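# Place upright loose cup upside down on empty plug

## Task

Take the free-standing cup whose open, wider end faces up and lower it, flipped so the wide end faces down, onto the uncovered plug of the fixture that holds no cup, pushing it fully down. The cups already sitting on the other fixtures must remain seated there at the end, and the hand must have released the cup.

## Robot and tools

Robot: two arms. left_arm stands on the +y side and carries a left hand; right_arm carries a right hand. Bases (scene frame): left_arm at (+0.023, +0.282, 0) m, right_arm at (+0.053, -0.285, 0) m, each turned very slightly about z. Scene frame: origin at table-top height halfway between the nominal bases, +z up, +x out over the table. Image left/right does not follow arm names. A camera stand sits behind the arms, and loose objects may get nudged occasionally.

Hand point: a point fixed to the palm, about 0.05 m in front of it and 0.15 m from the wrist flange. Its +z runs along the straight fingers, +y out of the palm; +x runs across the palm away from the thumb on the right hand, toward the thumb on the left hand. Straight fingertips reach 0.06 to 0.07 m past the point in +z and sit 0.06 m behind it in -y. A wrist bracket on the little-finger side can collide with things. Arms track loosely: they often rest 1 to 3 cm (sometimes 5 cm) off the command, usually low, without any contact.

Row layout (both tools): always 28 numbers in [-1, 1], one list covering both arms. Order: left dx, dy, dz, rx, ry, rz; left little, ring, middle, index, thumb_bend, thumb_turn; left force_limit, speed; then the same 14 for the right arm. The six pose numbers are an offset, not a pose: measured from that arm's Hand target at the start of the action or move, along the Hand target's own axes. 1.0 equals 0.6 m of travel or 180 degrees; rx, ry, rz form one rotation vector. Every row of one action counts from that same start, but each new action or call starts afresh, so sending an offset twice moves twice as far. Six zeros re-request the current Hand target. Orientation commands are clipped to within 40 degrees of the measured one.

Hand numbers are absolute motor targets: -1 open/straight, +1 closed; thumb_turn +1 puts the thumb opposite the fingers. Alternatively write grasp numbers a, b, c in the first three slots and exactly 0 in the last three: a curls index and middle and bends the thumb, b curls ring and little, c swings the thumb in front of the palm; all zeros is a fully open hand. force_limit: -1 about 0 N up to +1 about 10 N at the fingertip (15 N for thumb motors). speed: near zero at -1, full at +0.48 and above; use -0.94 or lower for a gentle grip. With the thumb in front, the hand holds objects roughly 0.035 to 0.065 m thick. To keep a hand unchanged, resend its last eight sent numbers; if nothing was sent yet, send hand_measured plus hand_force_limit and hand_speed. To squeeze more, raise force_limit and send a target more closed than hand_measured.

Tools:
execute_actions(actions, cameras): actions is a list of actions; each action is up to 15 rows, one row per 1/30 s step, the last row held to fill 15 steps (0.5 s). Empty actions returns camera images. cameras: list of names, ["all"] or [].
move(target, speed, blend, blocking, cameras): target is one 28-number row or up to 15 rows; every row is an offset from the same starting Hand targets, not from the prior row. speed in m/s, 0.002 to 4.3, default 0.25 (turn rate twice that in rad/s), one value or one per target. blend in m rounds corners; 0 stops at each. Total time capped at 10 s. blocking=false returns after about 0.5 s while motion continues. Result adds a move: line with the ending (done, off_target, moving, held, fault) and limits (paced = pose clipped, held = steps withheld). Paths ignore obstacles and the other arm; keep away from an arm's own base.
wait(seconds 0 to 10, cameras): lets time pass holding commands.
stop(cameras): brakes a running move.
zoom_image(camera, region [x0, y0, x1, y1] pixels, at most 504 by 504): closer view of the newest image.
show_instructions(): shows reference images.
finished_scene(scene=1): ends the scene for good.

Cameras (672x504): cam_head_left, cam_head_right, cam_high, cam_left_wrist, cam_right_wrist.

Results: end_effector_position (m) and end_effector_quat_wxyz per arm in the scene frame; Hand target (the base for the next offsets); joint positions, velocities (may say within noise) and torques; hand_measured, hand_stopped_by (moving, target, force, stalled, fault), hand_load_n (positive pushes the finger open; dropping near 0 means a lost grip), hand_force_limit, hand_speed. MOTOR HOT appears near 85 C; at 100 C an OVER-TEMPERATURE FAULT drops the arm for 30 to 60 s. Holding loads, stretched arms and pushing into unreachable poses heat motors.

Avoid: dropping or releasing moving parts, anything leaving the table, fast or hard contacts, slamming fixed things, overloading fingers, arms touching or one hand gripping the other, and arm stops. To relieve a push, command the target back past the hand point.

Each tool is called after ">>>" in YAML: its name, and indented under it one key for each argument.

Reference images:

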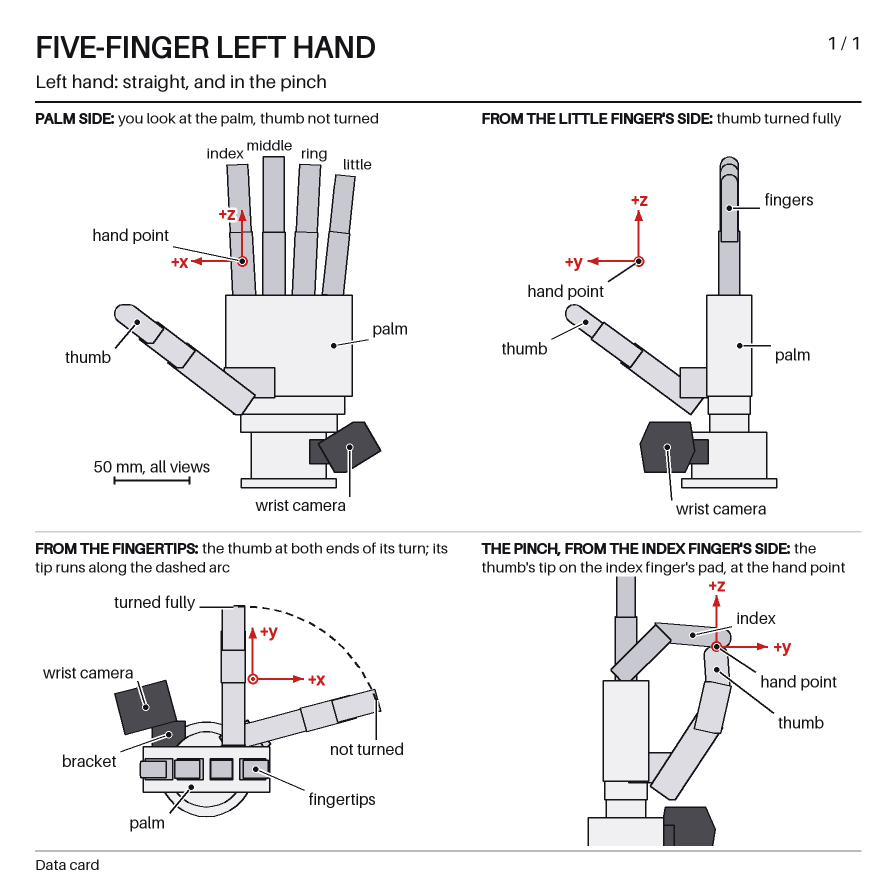

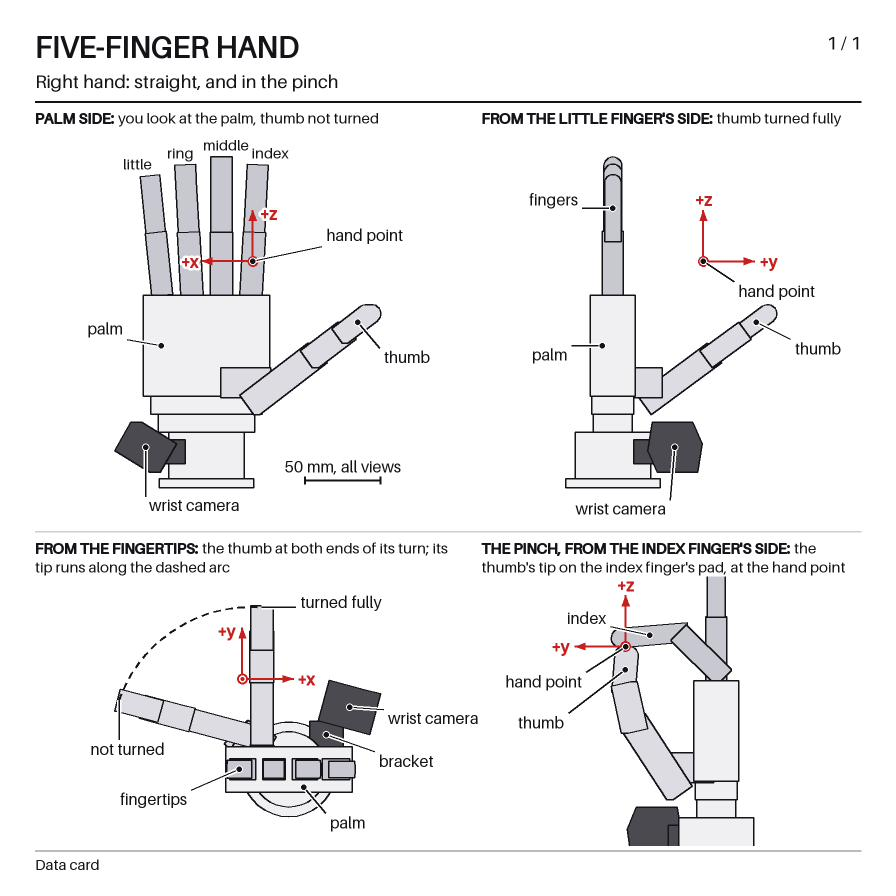

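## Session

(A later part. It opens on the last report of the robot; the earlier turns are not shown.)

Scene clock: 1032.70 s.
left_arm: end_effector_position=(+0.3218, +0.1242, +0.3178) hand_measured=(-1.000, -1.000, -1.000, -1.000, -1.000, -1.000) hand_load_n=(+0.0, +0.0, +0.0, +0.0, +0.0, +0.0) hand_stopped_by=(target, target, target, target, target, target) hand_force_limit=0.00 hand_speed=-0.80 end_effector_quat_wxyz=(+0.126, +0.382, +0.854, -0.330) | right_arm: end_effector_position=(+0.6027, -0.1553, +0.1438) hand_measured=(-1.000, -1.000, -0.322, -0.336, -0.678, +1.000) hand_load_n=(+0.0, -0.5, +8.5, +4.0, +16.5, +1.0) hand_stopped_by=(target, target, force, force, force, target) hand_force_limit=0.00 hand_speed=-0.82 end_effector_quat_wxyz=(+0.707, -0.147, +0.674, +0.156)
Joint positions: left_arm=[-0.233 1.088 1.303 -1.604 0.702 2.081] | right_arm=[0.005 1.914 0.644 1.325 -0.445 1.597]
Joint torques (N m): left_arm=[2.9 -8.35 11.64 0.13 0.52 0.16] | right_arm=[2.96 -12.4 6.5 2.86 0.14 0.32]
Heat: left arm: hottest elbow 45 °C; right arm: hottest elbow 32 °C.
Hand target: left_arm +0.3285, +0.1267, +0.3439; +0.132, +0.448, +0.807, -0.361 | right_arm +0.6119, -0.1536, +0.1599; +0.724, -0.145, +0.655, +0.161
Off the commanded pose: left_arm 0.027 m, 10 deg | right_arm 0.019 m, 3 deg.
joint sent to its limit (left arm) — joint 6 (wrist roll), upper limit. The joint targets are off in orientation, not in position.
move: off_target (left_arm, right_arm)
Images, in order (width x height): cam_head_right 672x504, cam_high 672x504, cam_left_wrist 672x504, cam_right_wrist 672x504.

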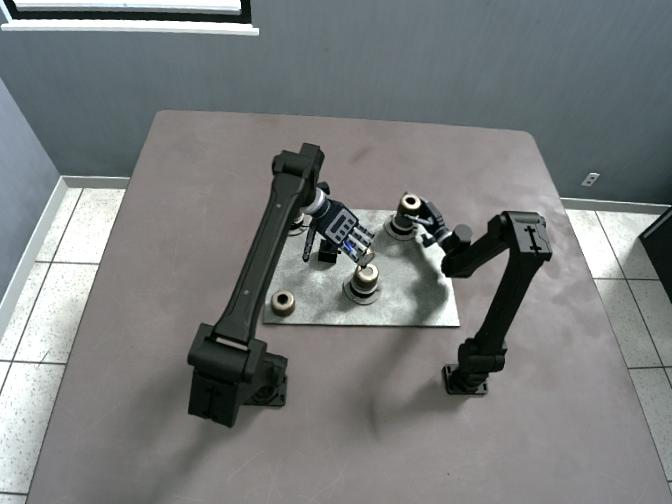

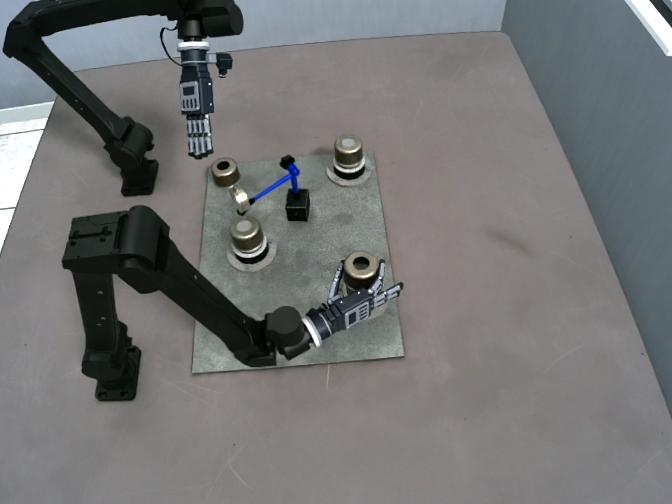

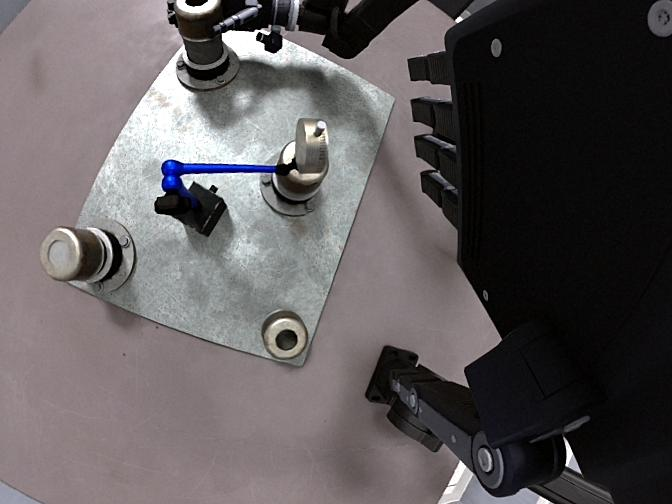

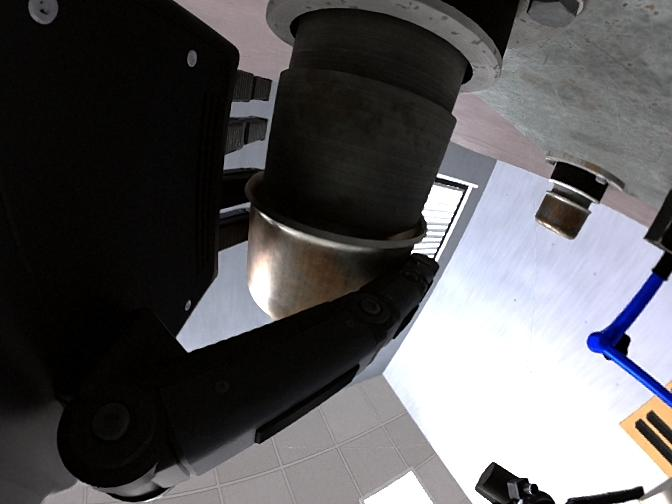

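>>> zoom_image:
  camera: "cam_left_wrist"
  region: [160, 0, 380, 110]

>>> zoom_image:
  camera: "cam_head_right"
  region: [370, 170, 490, 280]

Scaled by 2.291 from the camera's 672x504 image, which has a finer 960x720 frame.

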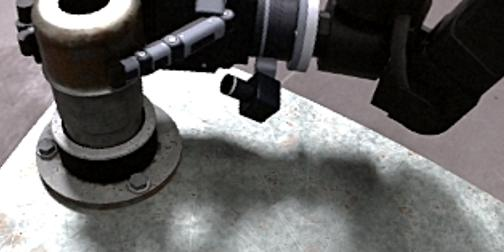

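Scaled by 4.200.

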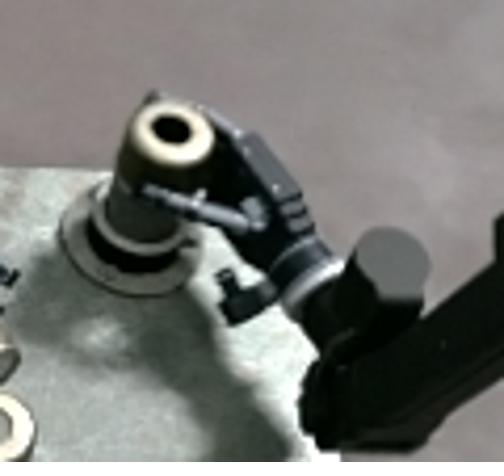

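>>> move:
  target: [0,0,0,0,0,0,-1,-1,-1,-1,-1,-1,0,-0.8,0.0365,0,-0.0037,0,0.021,-0.0167,-1,-1,0.15,0.15,-0.1,1,0,-0.82]
  speed: 0.05
  cameras: ["cam_high","cam_right_wrist","cam_left_wrist","cam_head_right"]

>>> zoom_image:
  camera: "cam_right_wrist"
  region: [190, 0, 490, 340]

>>> zoom_image:
  camera: "cam_left_wrist"
  region: [150, 0, 290, 100]

Scene clock: 1093.50 s.
left_arm: end_effector_position=(+0.3218, +0.1242, +0.3178) hand_measured=(-1.000, -1.000, -1.000, -1.000, -1.000, -1.000) hand_load_n=(+0.0, -0.5, +0.0, +0.0, +0.0, +0.0) hand_stopped_by=(target, target, target, target, target, target) hand_force_limit=0.00 hand_speed=-0.80 end_effector_quat_wxyz=(+0.126, +0.382, +0.854, -0.330) | right_arm: end_effector_position=(+0.6042, -0.1529, +0.1328) hand_measured=(-1.000, -1.000, -0.322, -0.336, -0.678, +1.000) hand_load_n=(+0.0, +0.0, +8.5, +4.0, +16.5, +1.0) hand_stopped_by=(target, target, force, force, force, target) hand_force_limit=0.00 hand_speed=-0.82 end_effector_quat_wxyz=(+0.699, -0.163, +0.682, +0.142)
Joint positions: left_arm=[-0.233 1.088 1.303 -1.604 0.702 2.081] | right_arm=[0.006 1.915 0.647 1.286 -0.447 1.544]
Joint torques (N m): left_arm=[2.96 -8.59 11.64 0.13 0.52 0.13] | right_arm=[2.37 -12.45 5.79 1.77 -0.04 -0.02]
Heat: left arm: hottest elbow 45 °C; right arm: hottest elbow 31 °C.
Hand target: left_arm +0.3285, +0.1267, +0.3439; +0.132, +0.448, +0.807, -0.361 | right_arm +0.6120, -0.1537, +0.1380; +0.706, -0.167, +0.674, +0.137
Off the commanded pose: left_arm 0.027 m, 10 deg | right_arm 0.009 m, 1 deg.
joint sent to its limit (left arm) — joint 6 (wrist roll), upper limit. The joint targets are off in orientation, not in position.
move: off_target (left_arm)
Images, in order (width x height): cam_head_right 672x504, cam_high 672x504, cam_left_wrist 672x504, cam_right_wrist 672x504.

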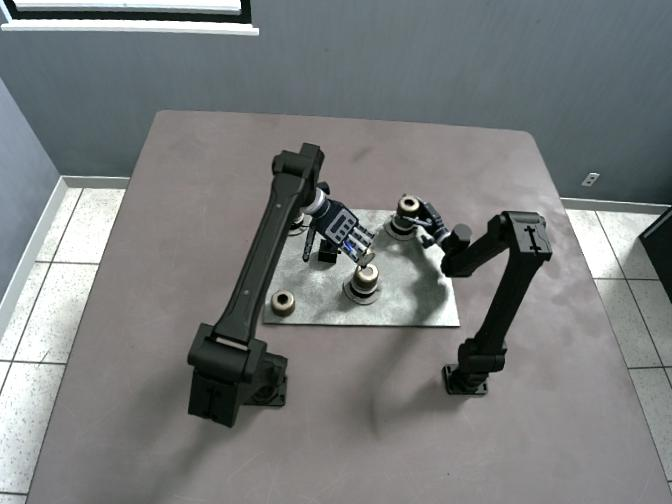

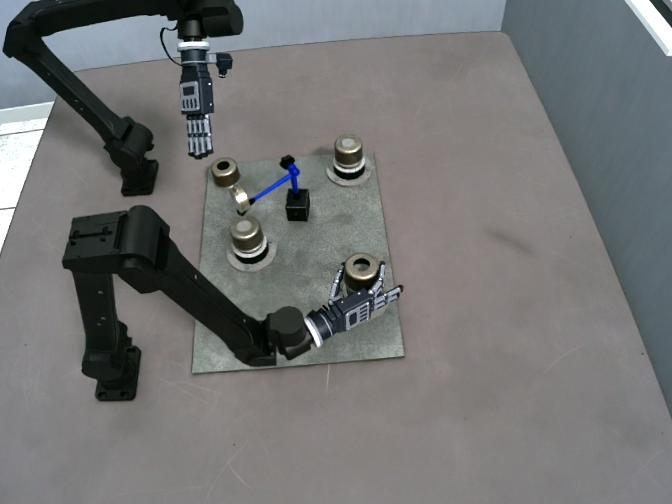

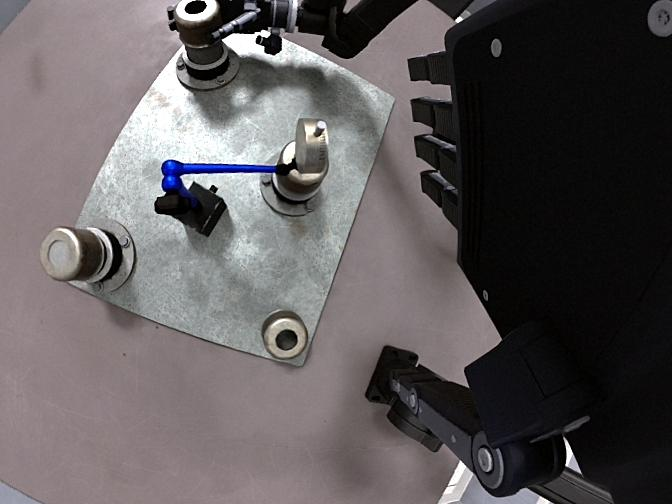

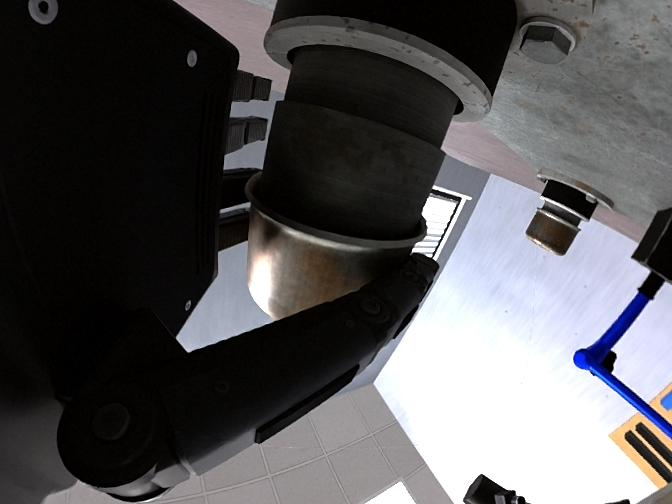

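Scaled by 1.482 from the camera's 672x504 image, which has a finer 960x720 frame.

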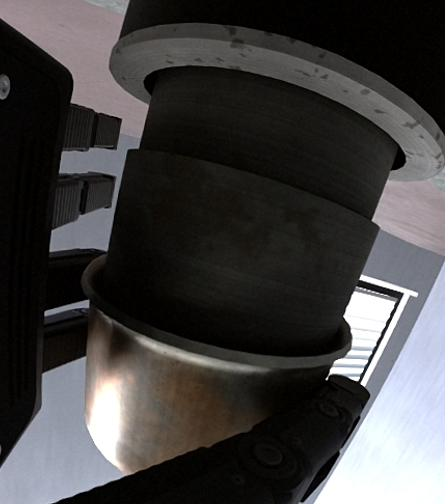

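Scaled by 3.600 from the camera's 672x504 image, which has a finer 960x720 frame.

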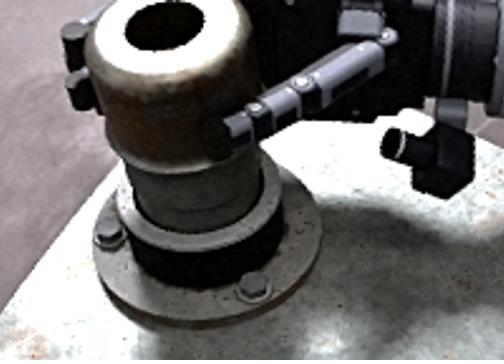

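>>> move:
  target: [0,0,0,0,0,0,-1,-1,-1,-1,-1,-1,0,-0.8,0.0317,0.005,0.0006,0,0.014,0,-1,-1,0.15,0.15,-0.1,1,0,-0.82]
  speed: 0.04
  cameras: ["cam_high","cam_right_wrist","cam_left_wrist","cam_head_right"]

>>> zoom_image:
  camera: "cam_right_wrist"
  region: [190, 0, 490, 340]

>>> zoom_image:
  camera: "cam_left_wrist"
  region: [150, 0, 290, 100]

Scene clock: 1125.53 s.
left_arm: end_effector_position=(+0.3218, +0.1242, +0.3178) hand_measured=(-1.000, -1.000, -1.000, -1.000, -1.000, -1.000) hand_load_n=(+0.0, +0.0, +0.0, +0.0, +0.0, +0.0) hand_stopped_by=(target, target, target, target, target, target) hand_force_limit=0.00 hand_speed=-0.80 end_effector_quat_wxyz=(+0.126, +0.382, +0.854, -0.330) | right_arm: end_effector_position=(+0.6044, -0.1528, +0.1296) hand_measured=(-1.000, -1.000, -0.322, -0.336, -0.678, +1.000) hand_load_n=(+0.0, +0.0, +8.0, +4.5, +16.5, +2.5) hand_stopped_by=(target, target, force, force, force, target) hand_force_limit=0.00 hand_speed=-0.82 end_effector_quat_wxyz=(+0.696, -0.164, +0.685, +0.141)
Joint positions: left_arm=[-0.233 1.088 1.303 -1.604 0.702 2.081] | right_arm=[0.006 1.917 0.647 1.28 -0.447 1.54]
Joint torques (N m): left_arm=[3.19 -8.47 11.69 -0.01 0.51 0.09] | right_arm=[2.78 -10.87 5.57 1.01 0.23 -0.12]
Heat: left arm: hottest elbow 45 °C; right arm: hottest elbow 30 °C.
Hand target: left_arm +0.3285, +0.1267, +0.3439; +0.132, +0.448, +0.807, -0.361 | right_arm +0.6121, -0.1514, +0.1188; +0.691, -0.170, +0.690, +0.133
Off the commanded pose: left_arm 0.027 m, 10 deg | right_arm 0.013 m, 1 deg.
joint sent to its limit (left arm) — joint 6 (wrist roll), upper limit. The joint targets are off in orientation, not in position.
move: off_target (left_arm, right_arm)
Images, in order (width x height): cam_head_right 672x504, cam_high 672x504, cam_left_wrist 672x504, cam_right_wrist 672x504.

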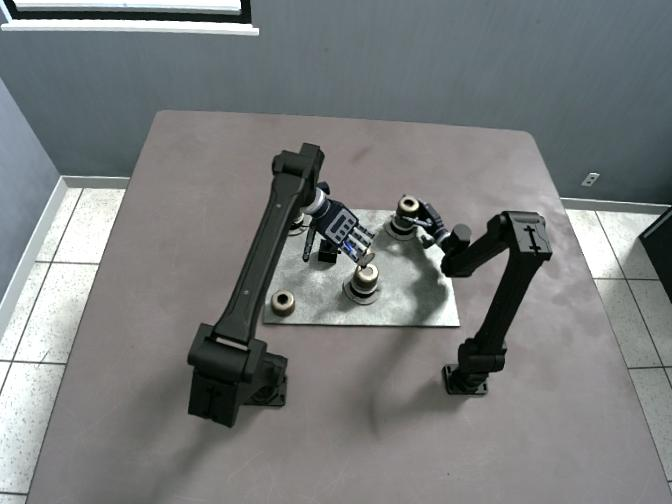

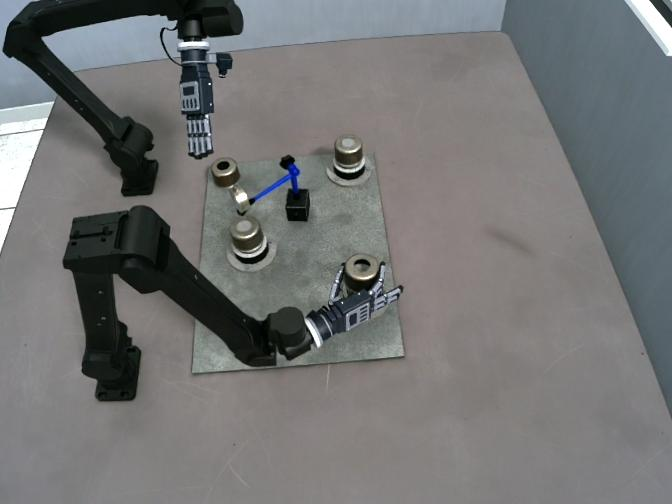

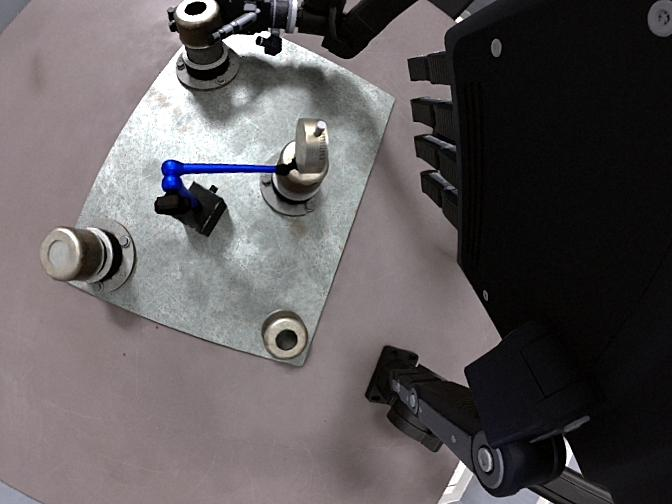

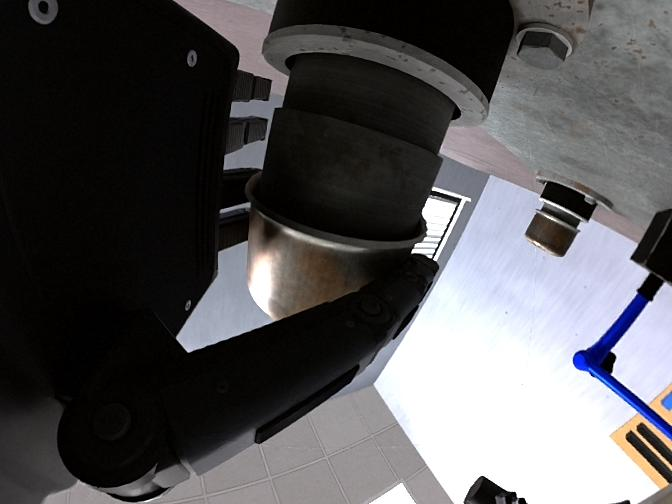

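Scaled by 1.482 from the camera's 672x504 image, which has a finer 960x720 frame.

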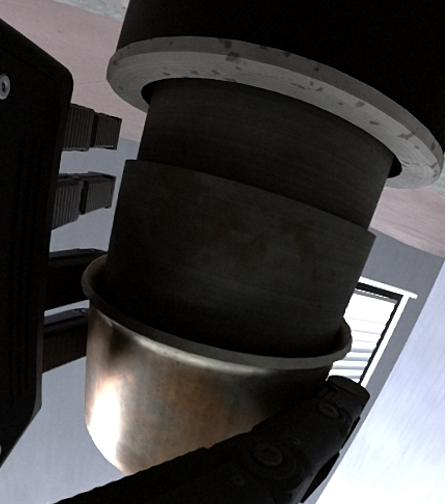

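Scaled by 3.600 from the camera's 672x504 image, which has a finer 960x720 frame.

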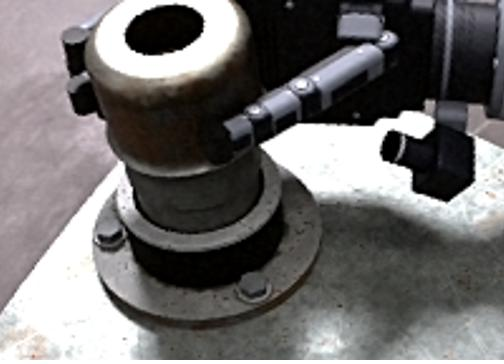

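>>> move:
  target: [0,0,0,0,0,0,-1,-1,-1,-1,-1,-1,0,-0.8,0.0117,0.01,0,0,0,0.0083,-1,-1,0.15,0.15,-0.1,1,0,-0.82]
  speed: 0.04
  cameras: ["cam_right_wrist","cam_left_wrist"]

>>> zoom_image:
  camera: "cam_right_wrist"
  region: [190, 0, 490, 340]

>>> zoom_image:
  camera: "cam_left_wrist"
  region: [150, 0, 290, 100]

Scene clock: 1177.63 s.
left_arm: end_effector_position=(+0.3218, +0.1242, +0.3178) hand_measured=(-1.000, -1.000, -1.000, -1.000, -1.000, -1.000) hand_load_n=(+0.0, +0.0, +0.0, +0.0, +0.0, -0.5) hand_stopped_by=(target, target, target, target, target, target) hand_force_limit=0.00 hand_speed=-0.80 end_effector_quat_wxyz=(+0.126, +0.382, +0.854, -0.330) | right_arm: end_effector_position=(+0.6041, -0.1511, +0.1289) hand_measured=(-1.000, -1.000, -0.322, -0.336, -0.678, +1.000) hand_load_n=(+0.0, +0.0, +6.5, +4.0, +16.5, +4.0) hand_stopped_by=(target, target, force, force, force, target) hand_force_limit=0.00 hand_speed=-0.82 end_effector_quat_wxyz=(+0.699, -0.161, +0.682, +0.143)
Joint positions: left_arm=[-0.233 1.088 1.303 -1.604 0.702 2.081] | right_arm=[0.012 1.929 0.647 1.301 -0.439 1.548]
Joint torques (N m): left_arm=[3.02 -8.47 11.62 0.08 0.52 0.11] | right_arm=[3.37 -9.7 5.04 1.43 0.5 0.03]
Heat: left arm: hottest elbow 46 °C; right arm: hottest elbow 29 °C.
Hand target: left_arm +0.3285, +0.1267, +0.3439; +0.132, +0.448, +0.807, -0.361 | right_arm +0.6096, -0.1463, +0.1116; +0.690, -0.161, +0.692, +0.142
Off the commanded pose: left_arm 0.027 m, 10 deg | right_arm 0.019 m, 2 deg.
joint sent to its limit (left arm) — joint 6 (wrist roll), upper limit. The joint targets are off in orientation, not in position.
move: off_target (left_arm, right_arm)
Images, in order (width x height): cam_left_wrist 672x504, cam_right_wrist 672x504.

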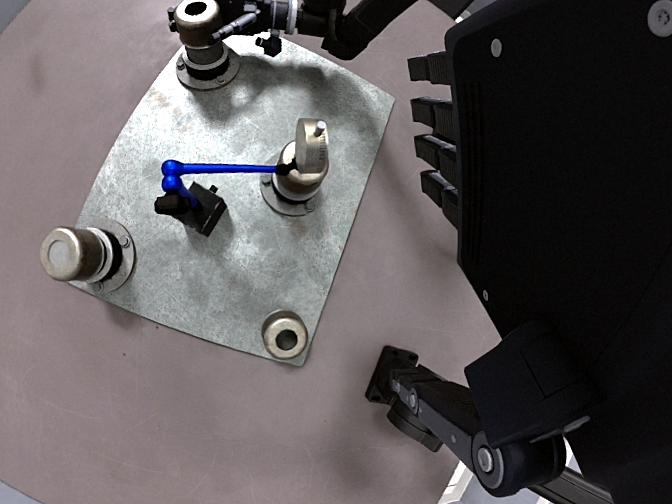

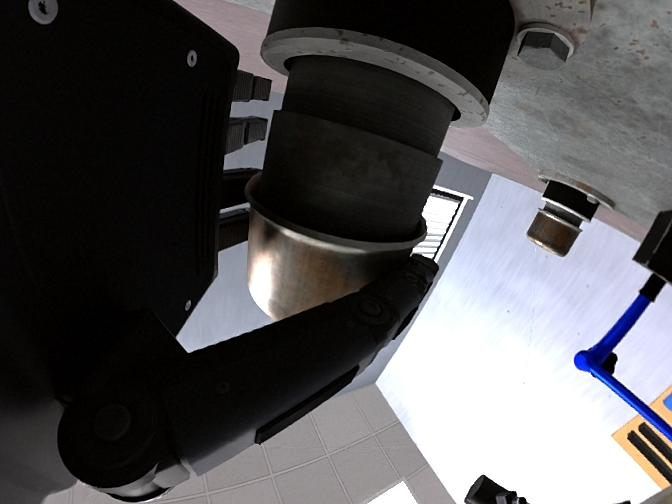

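Scaled by 1.482 from the camera's 672x504 image, which has a finer 960x720 frame.

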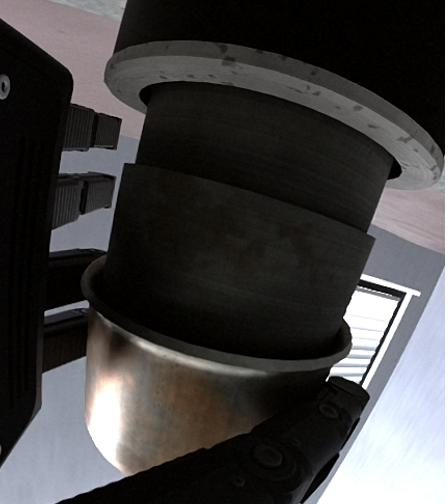

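Scaled by 3.600 from the camera's 672x504 image, which has a finer 960x720 frame.

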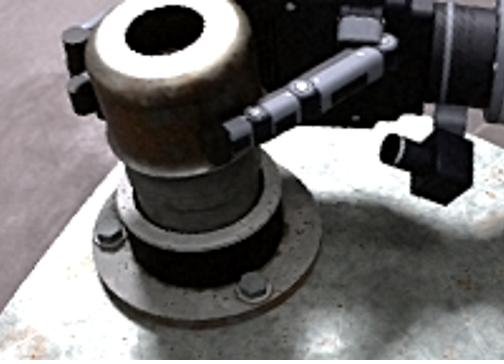

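>>> move:
  target:
    - [0,0,0,0,0,0,-1,-1,-1,-1,-1,-1,0,-0.8,-0.025,0.003,0,0,0,0.0155,-1,-1,0.15,0.15,-0.1,1,0,-0.82]
    - [0,0,0,0,0,0,-1,-1,-1,-1,-1,-1,0,-0.8,0.003,0.003,0,0,0,0.0155,-1,-1,0.15,0.15,-0.1,1,0,-0.82]
  speed: 0.05
  cameras: ["cam_right_wrist","cam_left_wrist"]

>>> zoom_image:
  camera: "cam_right_wrist"
  region: [190, 0, 490, 340]

>>> zoom_image:
  camera: "cam_left_wrist"
  region: [150, 0, 290, 100]

Scene clock: 1300.40 s.
left_arm: end_effector_position=(+0.3218, +0.1242, +0.3178) hand_measured=(-1.000, -1.000, -1.000, -1.000, -1.000, -1.000) hand_load_n=(+0.0, +0.0, +0.0, +0.0, +0.0, +0.0) hand_stopped_by=(target, target, target, target, target, target) hand_force_limit=0.00 hand_speed=-0.80 end_effector_quat_wxyz=(+0.126, +0.382, +0.854, -0.330) | right_arm: end_effector_position=(+0.6042, -0.1518, +0.1273) hand_measured=(-1.000, -1.000, -0.322, -0.336, -0.678, +1.000) hand_load_n=(+0.0, +0.0, +6.5, +4.0, +16.5, +3.5) hand_stopped_by=(target, target, force, force, force, target) hand_force_limit=0.00 hand_speed=-0.82 end_effector_quat_wxyz=(+0.696, -0.142, +0.686, +0.157)
Joint positions: left_arm=[-0.233 1.088 1.303 -1.604 0.702 2.081] | right_arm=[0.016 1.944 0.645 1.319 -0.428 1.597]
Joint torques (N m): left_arm=[3.25 -8.35 11.69 0.14 0.53 0.12] | right_arm=[3.55 -9.7 4.93 1.36 0.32 0.04]
Heat: left arm: hottest elbow 46 °C; right arm: hottest elbow 29 °C.
Hand target: left_arm +0.3285, +0.1267, +0.3439; +0.132, +0.448, +0.807, -0.361 | right_arm +0.6089, -0.1448, +0.1096; +0.686, -0.144, +0.695, +0.159
Off the commanded pose: left_arm 0.027 m, 10 deg | right_arm 0.020 m, 2 deg.
joint sent to its limit (left arm) — joint 6 (wrist roll), upper limit. The joint targets are off in orientation, not in position.
move: off_target (left_arm, right_arm)
Images, in order (width x height): cam_left_wrist 672x504, cam_right_wrist 672x504.

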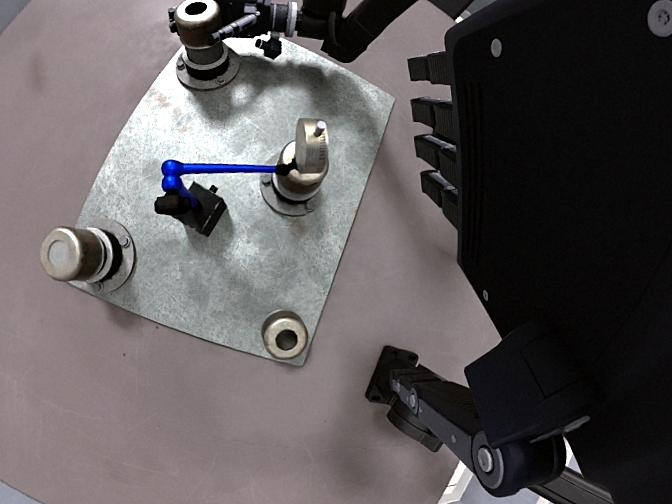

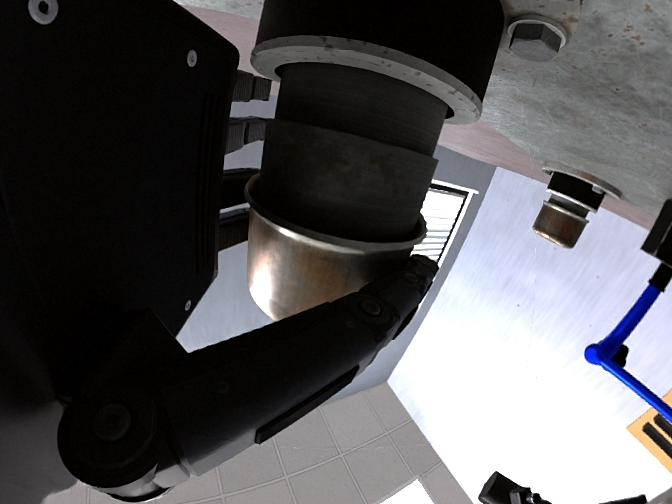

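Scaled by 1.482 from the camera's 672x504 image, which has a finer 960x720 frame.

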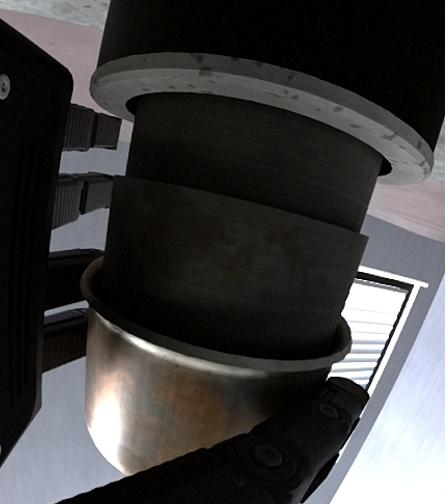

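Scaled by 3.600 from the camera's 672x504 image, which has a finer 960x720 frame.

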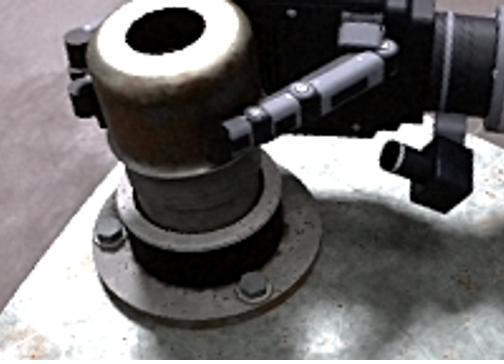

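>>> execute_actions:
  actions: []

>>> zoom_image:
  camera: "cam_head_right"
  region: [370, 180, 450, 250]

>>> zoom_image:
  camera: "cam_head_left"
  region: [385, 180, 465, 250]

>>> zoom_image:
  camera: "cam_high"
  region: [320, 230, 420, 330]

Scene clock: 1317.13 s.
left_arm: end_effector_position=(+0.3218, +0.1242, +0.3178) hand_measured=(-1.000, -1.000, -1.000, -1.000, -1.000, -1.000) hand_load_n=(+0.0, +0.0, +0.0, +0.0, +0.0, +0.0) hand_stopped_by=(target, target, target, target, target, target) hand_force_limit=0.00 hand_speed=-0.80 end_effector_quat_wxyz=(+0.126, +0.382, +0.854, -0.330) | right_arm: end_effector_position=(+0.6042, -0.1518, +0.1273) hand_measured=(-1.000, -1.000, -0.322, -0.336, -0.678, +1.000) hand_load_n=(+0.0, +0.0, +6.5, +4.5, +17.0, +3.5) hand_stopped_by=(target, target, force, force, force, target) hand_force_limit=0.00 hand_speed=-0.82 end_effector_quat_wxyz=(+0.696, -0.142, +0.686, +0.157)
Joint positions: left_arm=[-0.233 1.088 1.303 -1.604 0.702 2.081] | right_arm=[0.016 1.944 0.645 1.319 -0.428 1.597]
Joint velocities: within noise
Joint torques (N m): left_arm=[3.02 -8.47 11.66 0.14 0.53 0.1] | right_arm=[3.55 -9.58 4.93 1.4 0.32 0.04]
Heat: left arm: hottest elbow 46 °C; right arm: hottest elbow 29 °C.
Hand target: left_arm +0.3285, +0.1267, +0.3439; +0.132, +0.448, +0.807, -0.361 | right_arm +0.6089, -0.1448, +0.1096; +0.686, -0.144, +0.695, +0.159
Off the commanded pose: left_arm 0.027 m, 10 deg | right_arm 0.020 m, 2 deg.

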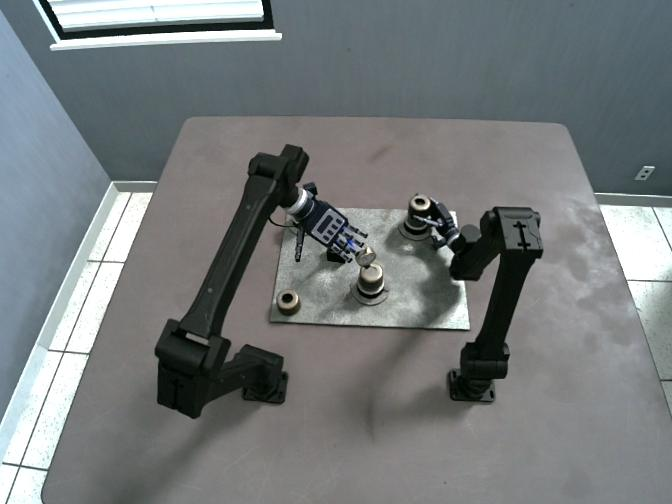

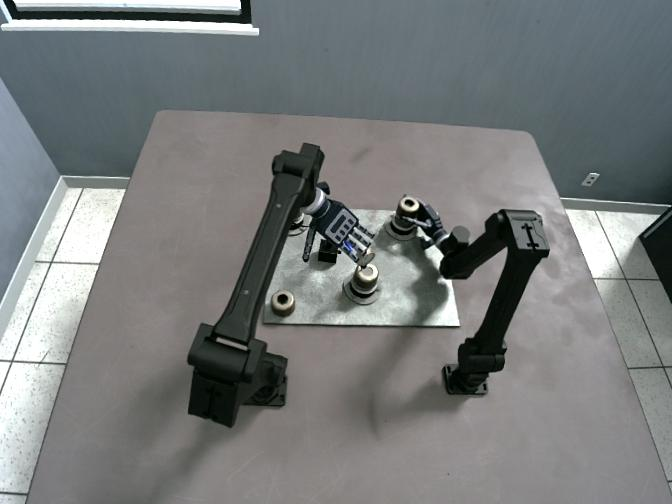

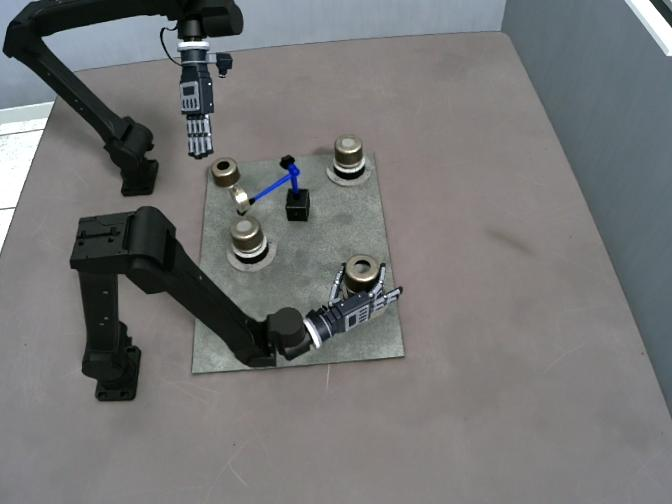

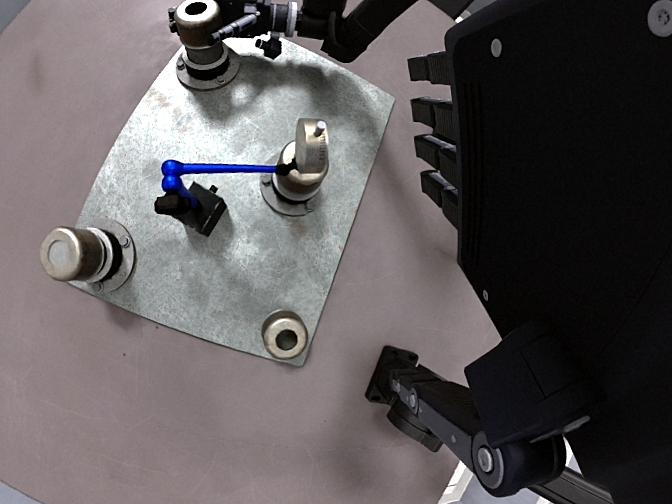

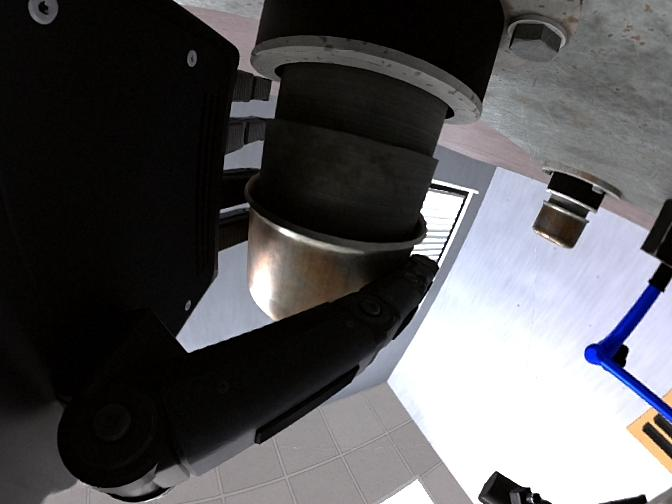

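Scaled by 6.300.

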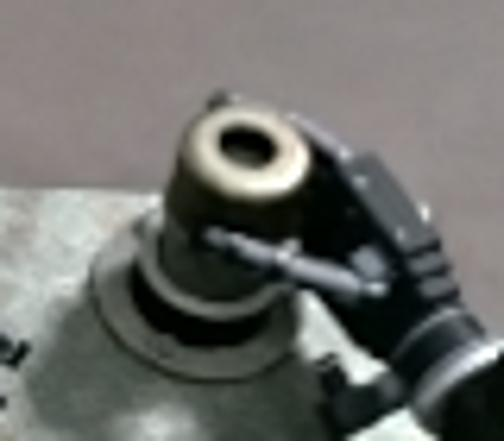

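Scaled by 6.300.

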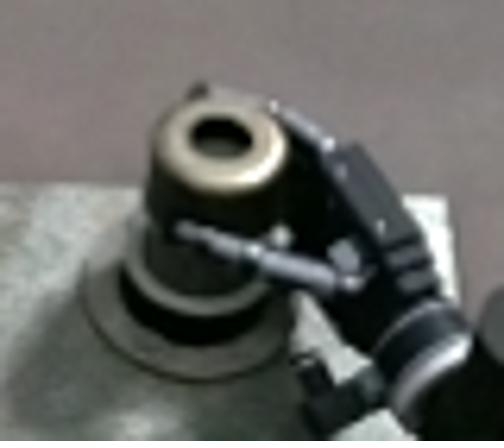

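Scaled by 5.040.

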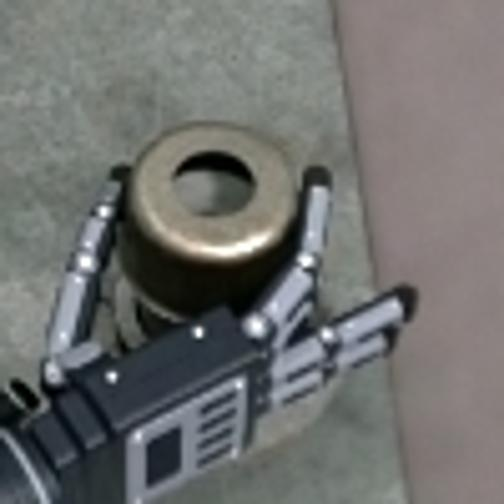

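>>> zoom_image:
  camera: "cam_high"
  region: [345, 250, 385, 290]

>>> zoom_image:
  camera: "cam_high"
  region: [225, 125, 385, 285]

Scaled by 12.600.

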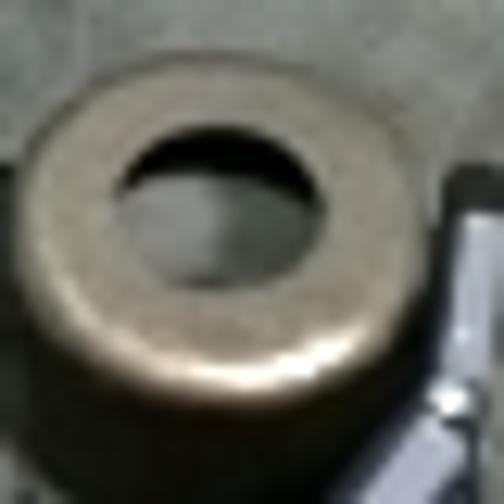

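Scaled by 3.150.

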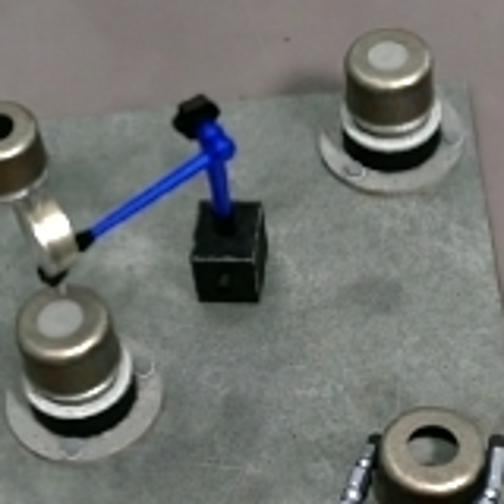

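>>> move:
  target: [0,0,0,0,0,0,-1,-1,-1,-1,-1,-1,0,-0.8,-0.0567,-0.0062,-0.0038,0,0,0,-1,-1,0.15,0.15,-0.1,1,0,-0.82]
  speed: 0.05
  cameras: ["cam_right_wrist","cam_left_wrist","cam_high"]

>>> zoom_image:
  camera: "cam_right_wrist"
  region: [190, 0, 490, 340]

>>> zoom_image:
  camera: "cam_left_wrist"
  region: [150, 0, 290, 100]

>>> zoom_image:
  camera: "cam_high"
  region: [345, 250, 385, 290]

Scene clock: 1391.83 s.
left_arm: end_effector_position=(+0.3218, +0.1242, +0.3178) hand_measured=(-1.000, -1.000, -1.000, -1.000, -1.000, -1.000) hand_load_n=(+0.0, +0.0, +0.0, +0.0, +0.0, +0.0) hand_stopped_by=(target, target, target, target, target, target) hand_force_limit=0.00 hand_speed=-0.80 end_effector_quat_wxyz=(+0.126, +0.382, +0.854, -0.330) | right_arm: end_effector_position=(+0.6055, -0.1512, +0.1292) hand_measured=(-1.000, -1.000, -0.322, -0.336, -0.678, +1.000) hand_load_n=(+0.0, +0.0, +10.0, +1.5, +15.5, -2.5) hand_stopped_by=(target, target, force, force, force, target) hand_force_limit=0.00 hand_speed=-0.82 end_effector_quat_wxyz=(+0.679, -0.145, +0.702, +0.156)
Joint positions: left_arm=[-0.233 1.088 1.303 -1.604 0.702 2.081] | right_arm=[0.015 1.895 0.641 1.222 -0.432 1.58]
Joint torques (N m): left_arm=[3.25 -8.41 11.7 0.09 0.5 0.12] | right_arm=[2.84 -14.74 4.88 1.13 -0.03 0.19]
Heat: left arm: hottest elbow 47 °C; right arm: hottest elbow 29 °C.
Hand target: left_arm +0.3285, +0.1267, +0.3439; +0.132, +0.448, +0.807, -0.361 | right_arm +0.6089, -0.1495, +0.1434; +0.686, -0.144, +0.696, +0.159
Off the commanded pose: left_arm 0.027 m, 10 deg | right_arm 0.015 m, 1 deg.
joint sent to its limit (left arm) — joint 6 (wrist roll), upper limit. The joint targets are off in orientation, not in position.
move: off_target (left_arm, right_arm)
Images, in order (width x height): cam_high 672x504, cam_left_wrist 672x504, cam_right_wrist 672x504.

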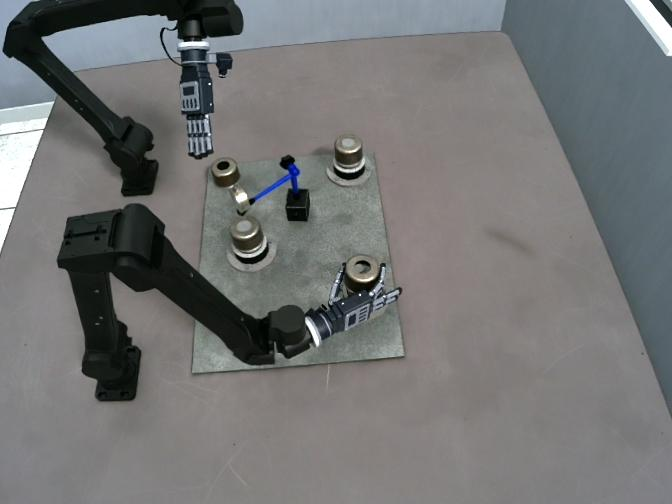

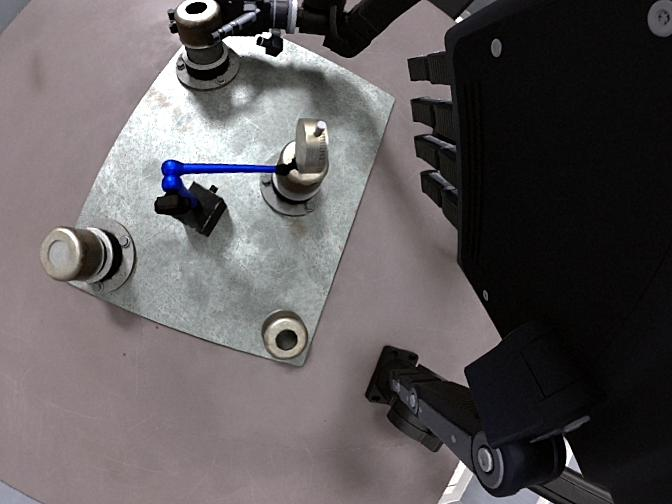

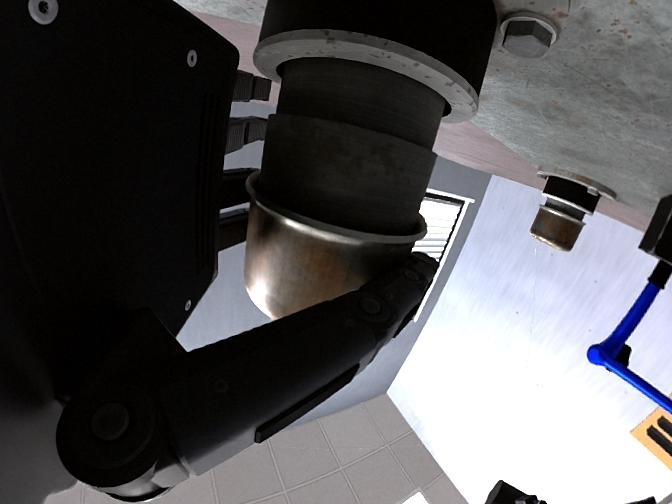

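Scaled by 1.482 from the camera's 672x504 image, which has a finer 960x720 frame.

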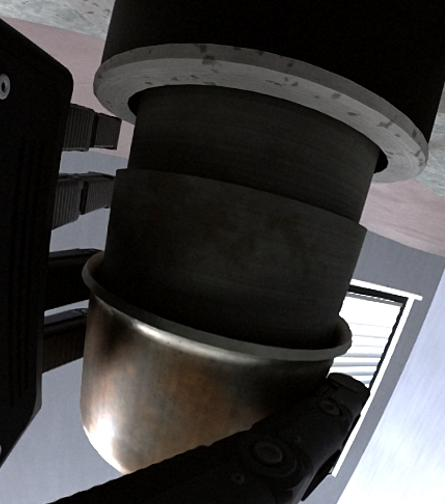

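Scaled by 3.600 from the camera's 672x504 image, which has a finer 960x720 frame.

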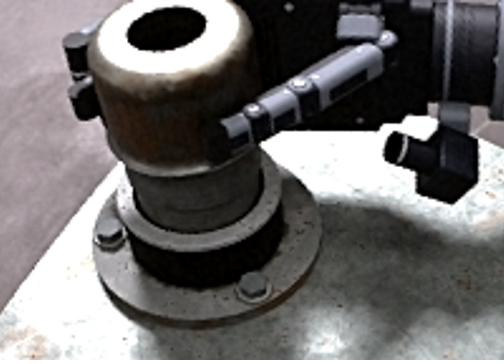

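Scaled by 12.600.

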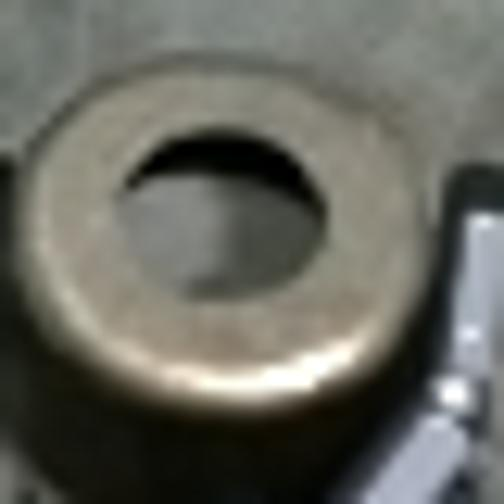

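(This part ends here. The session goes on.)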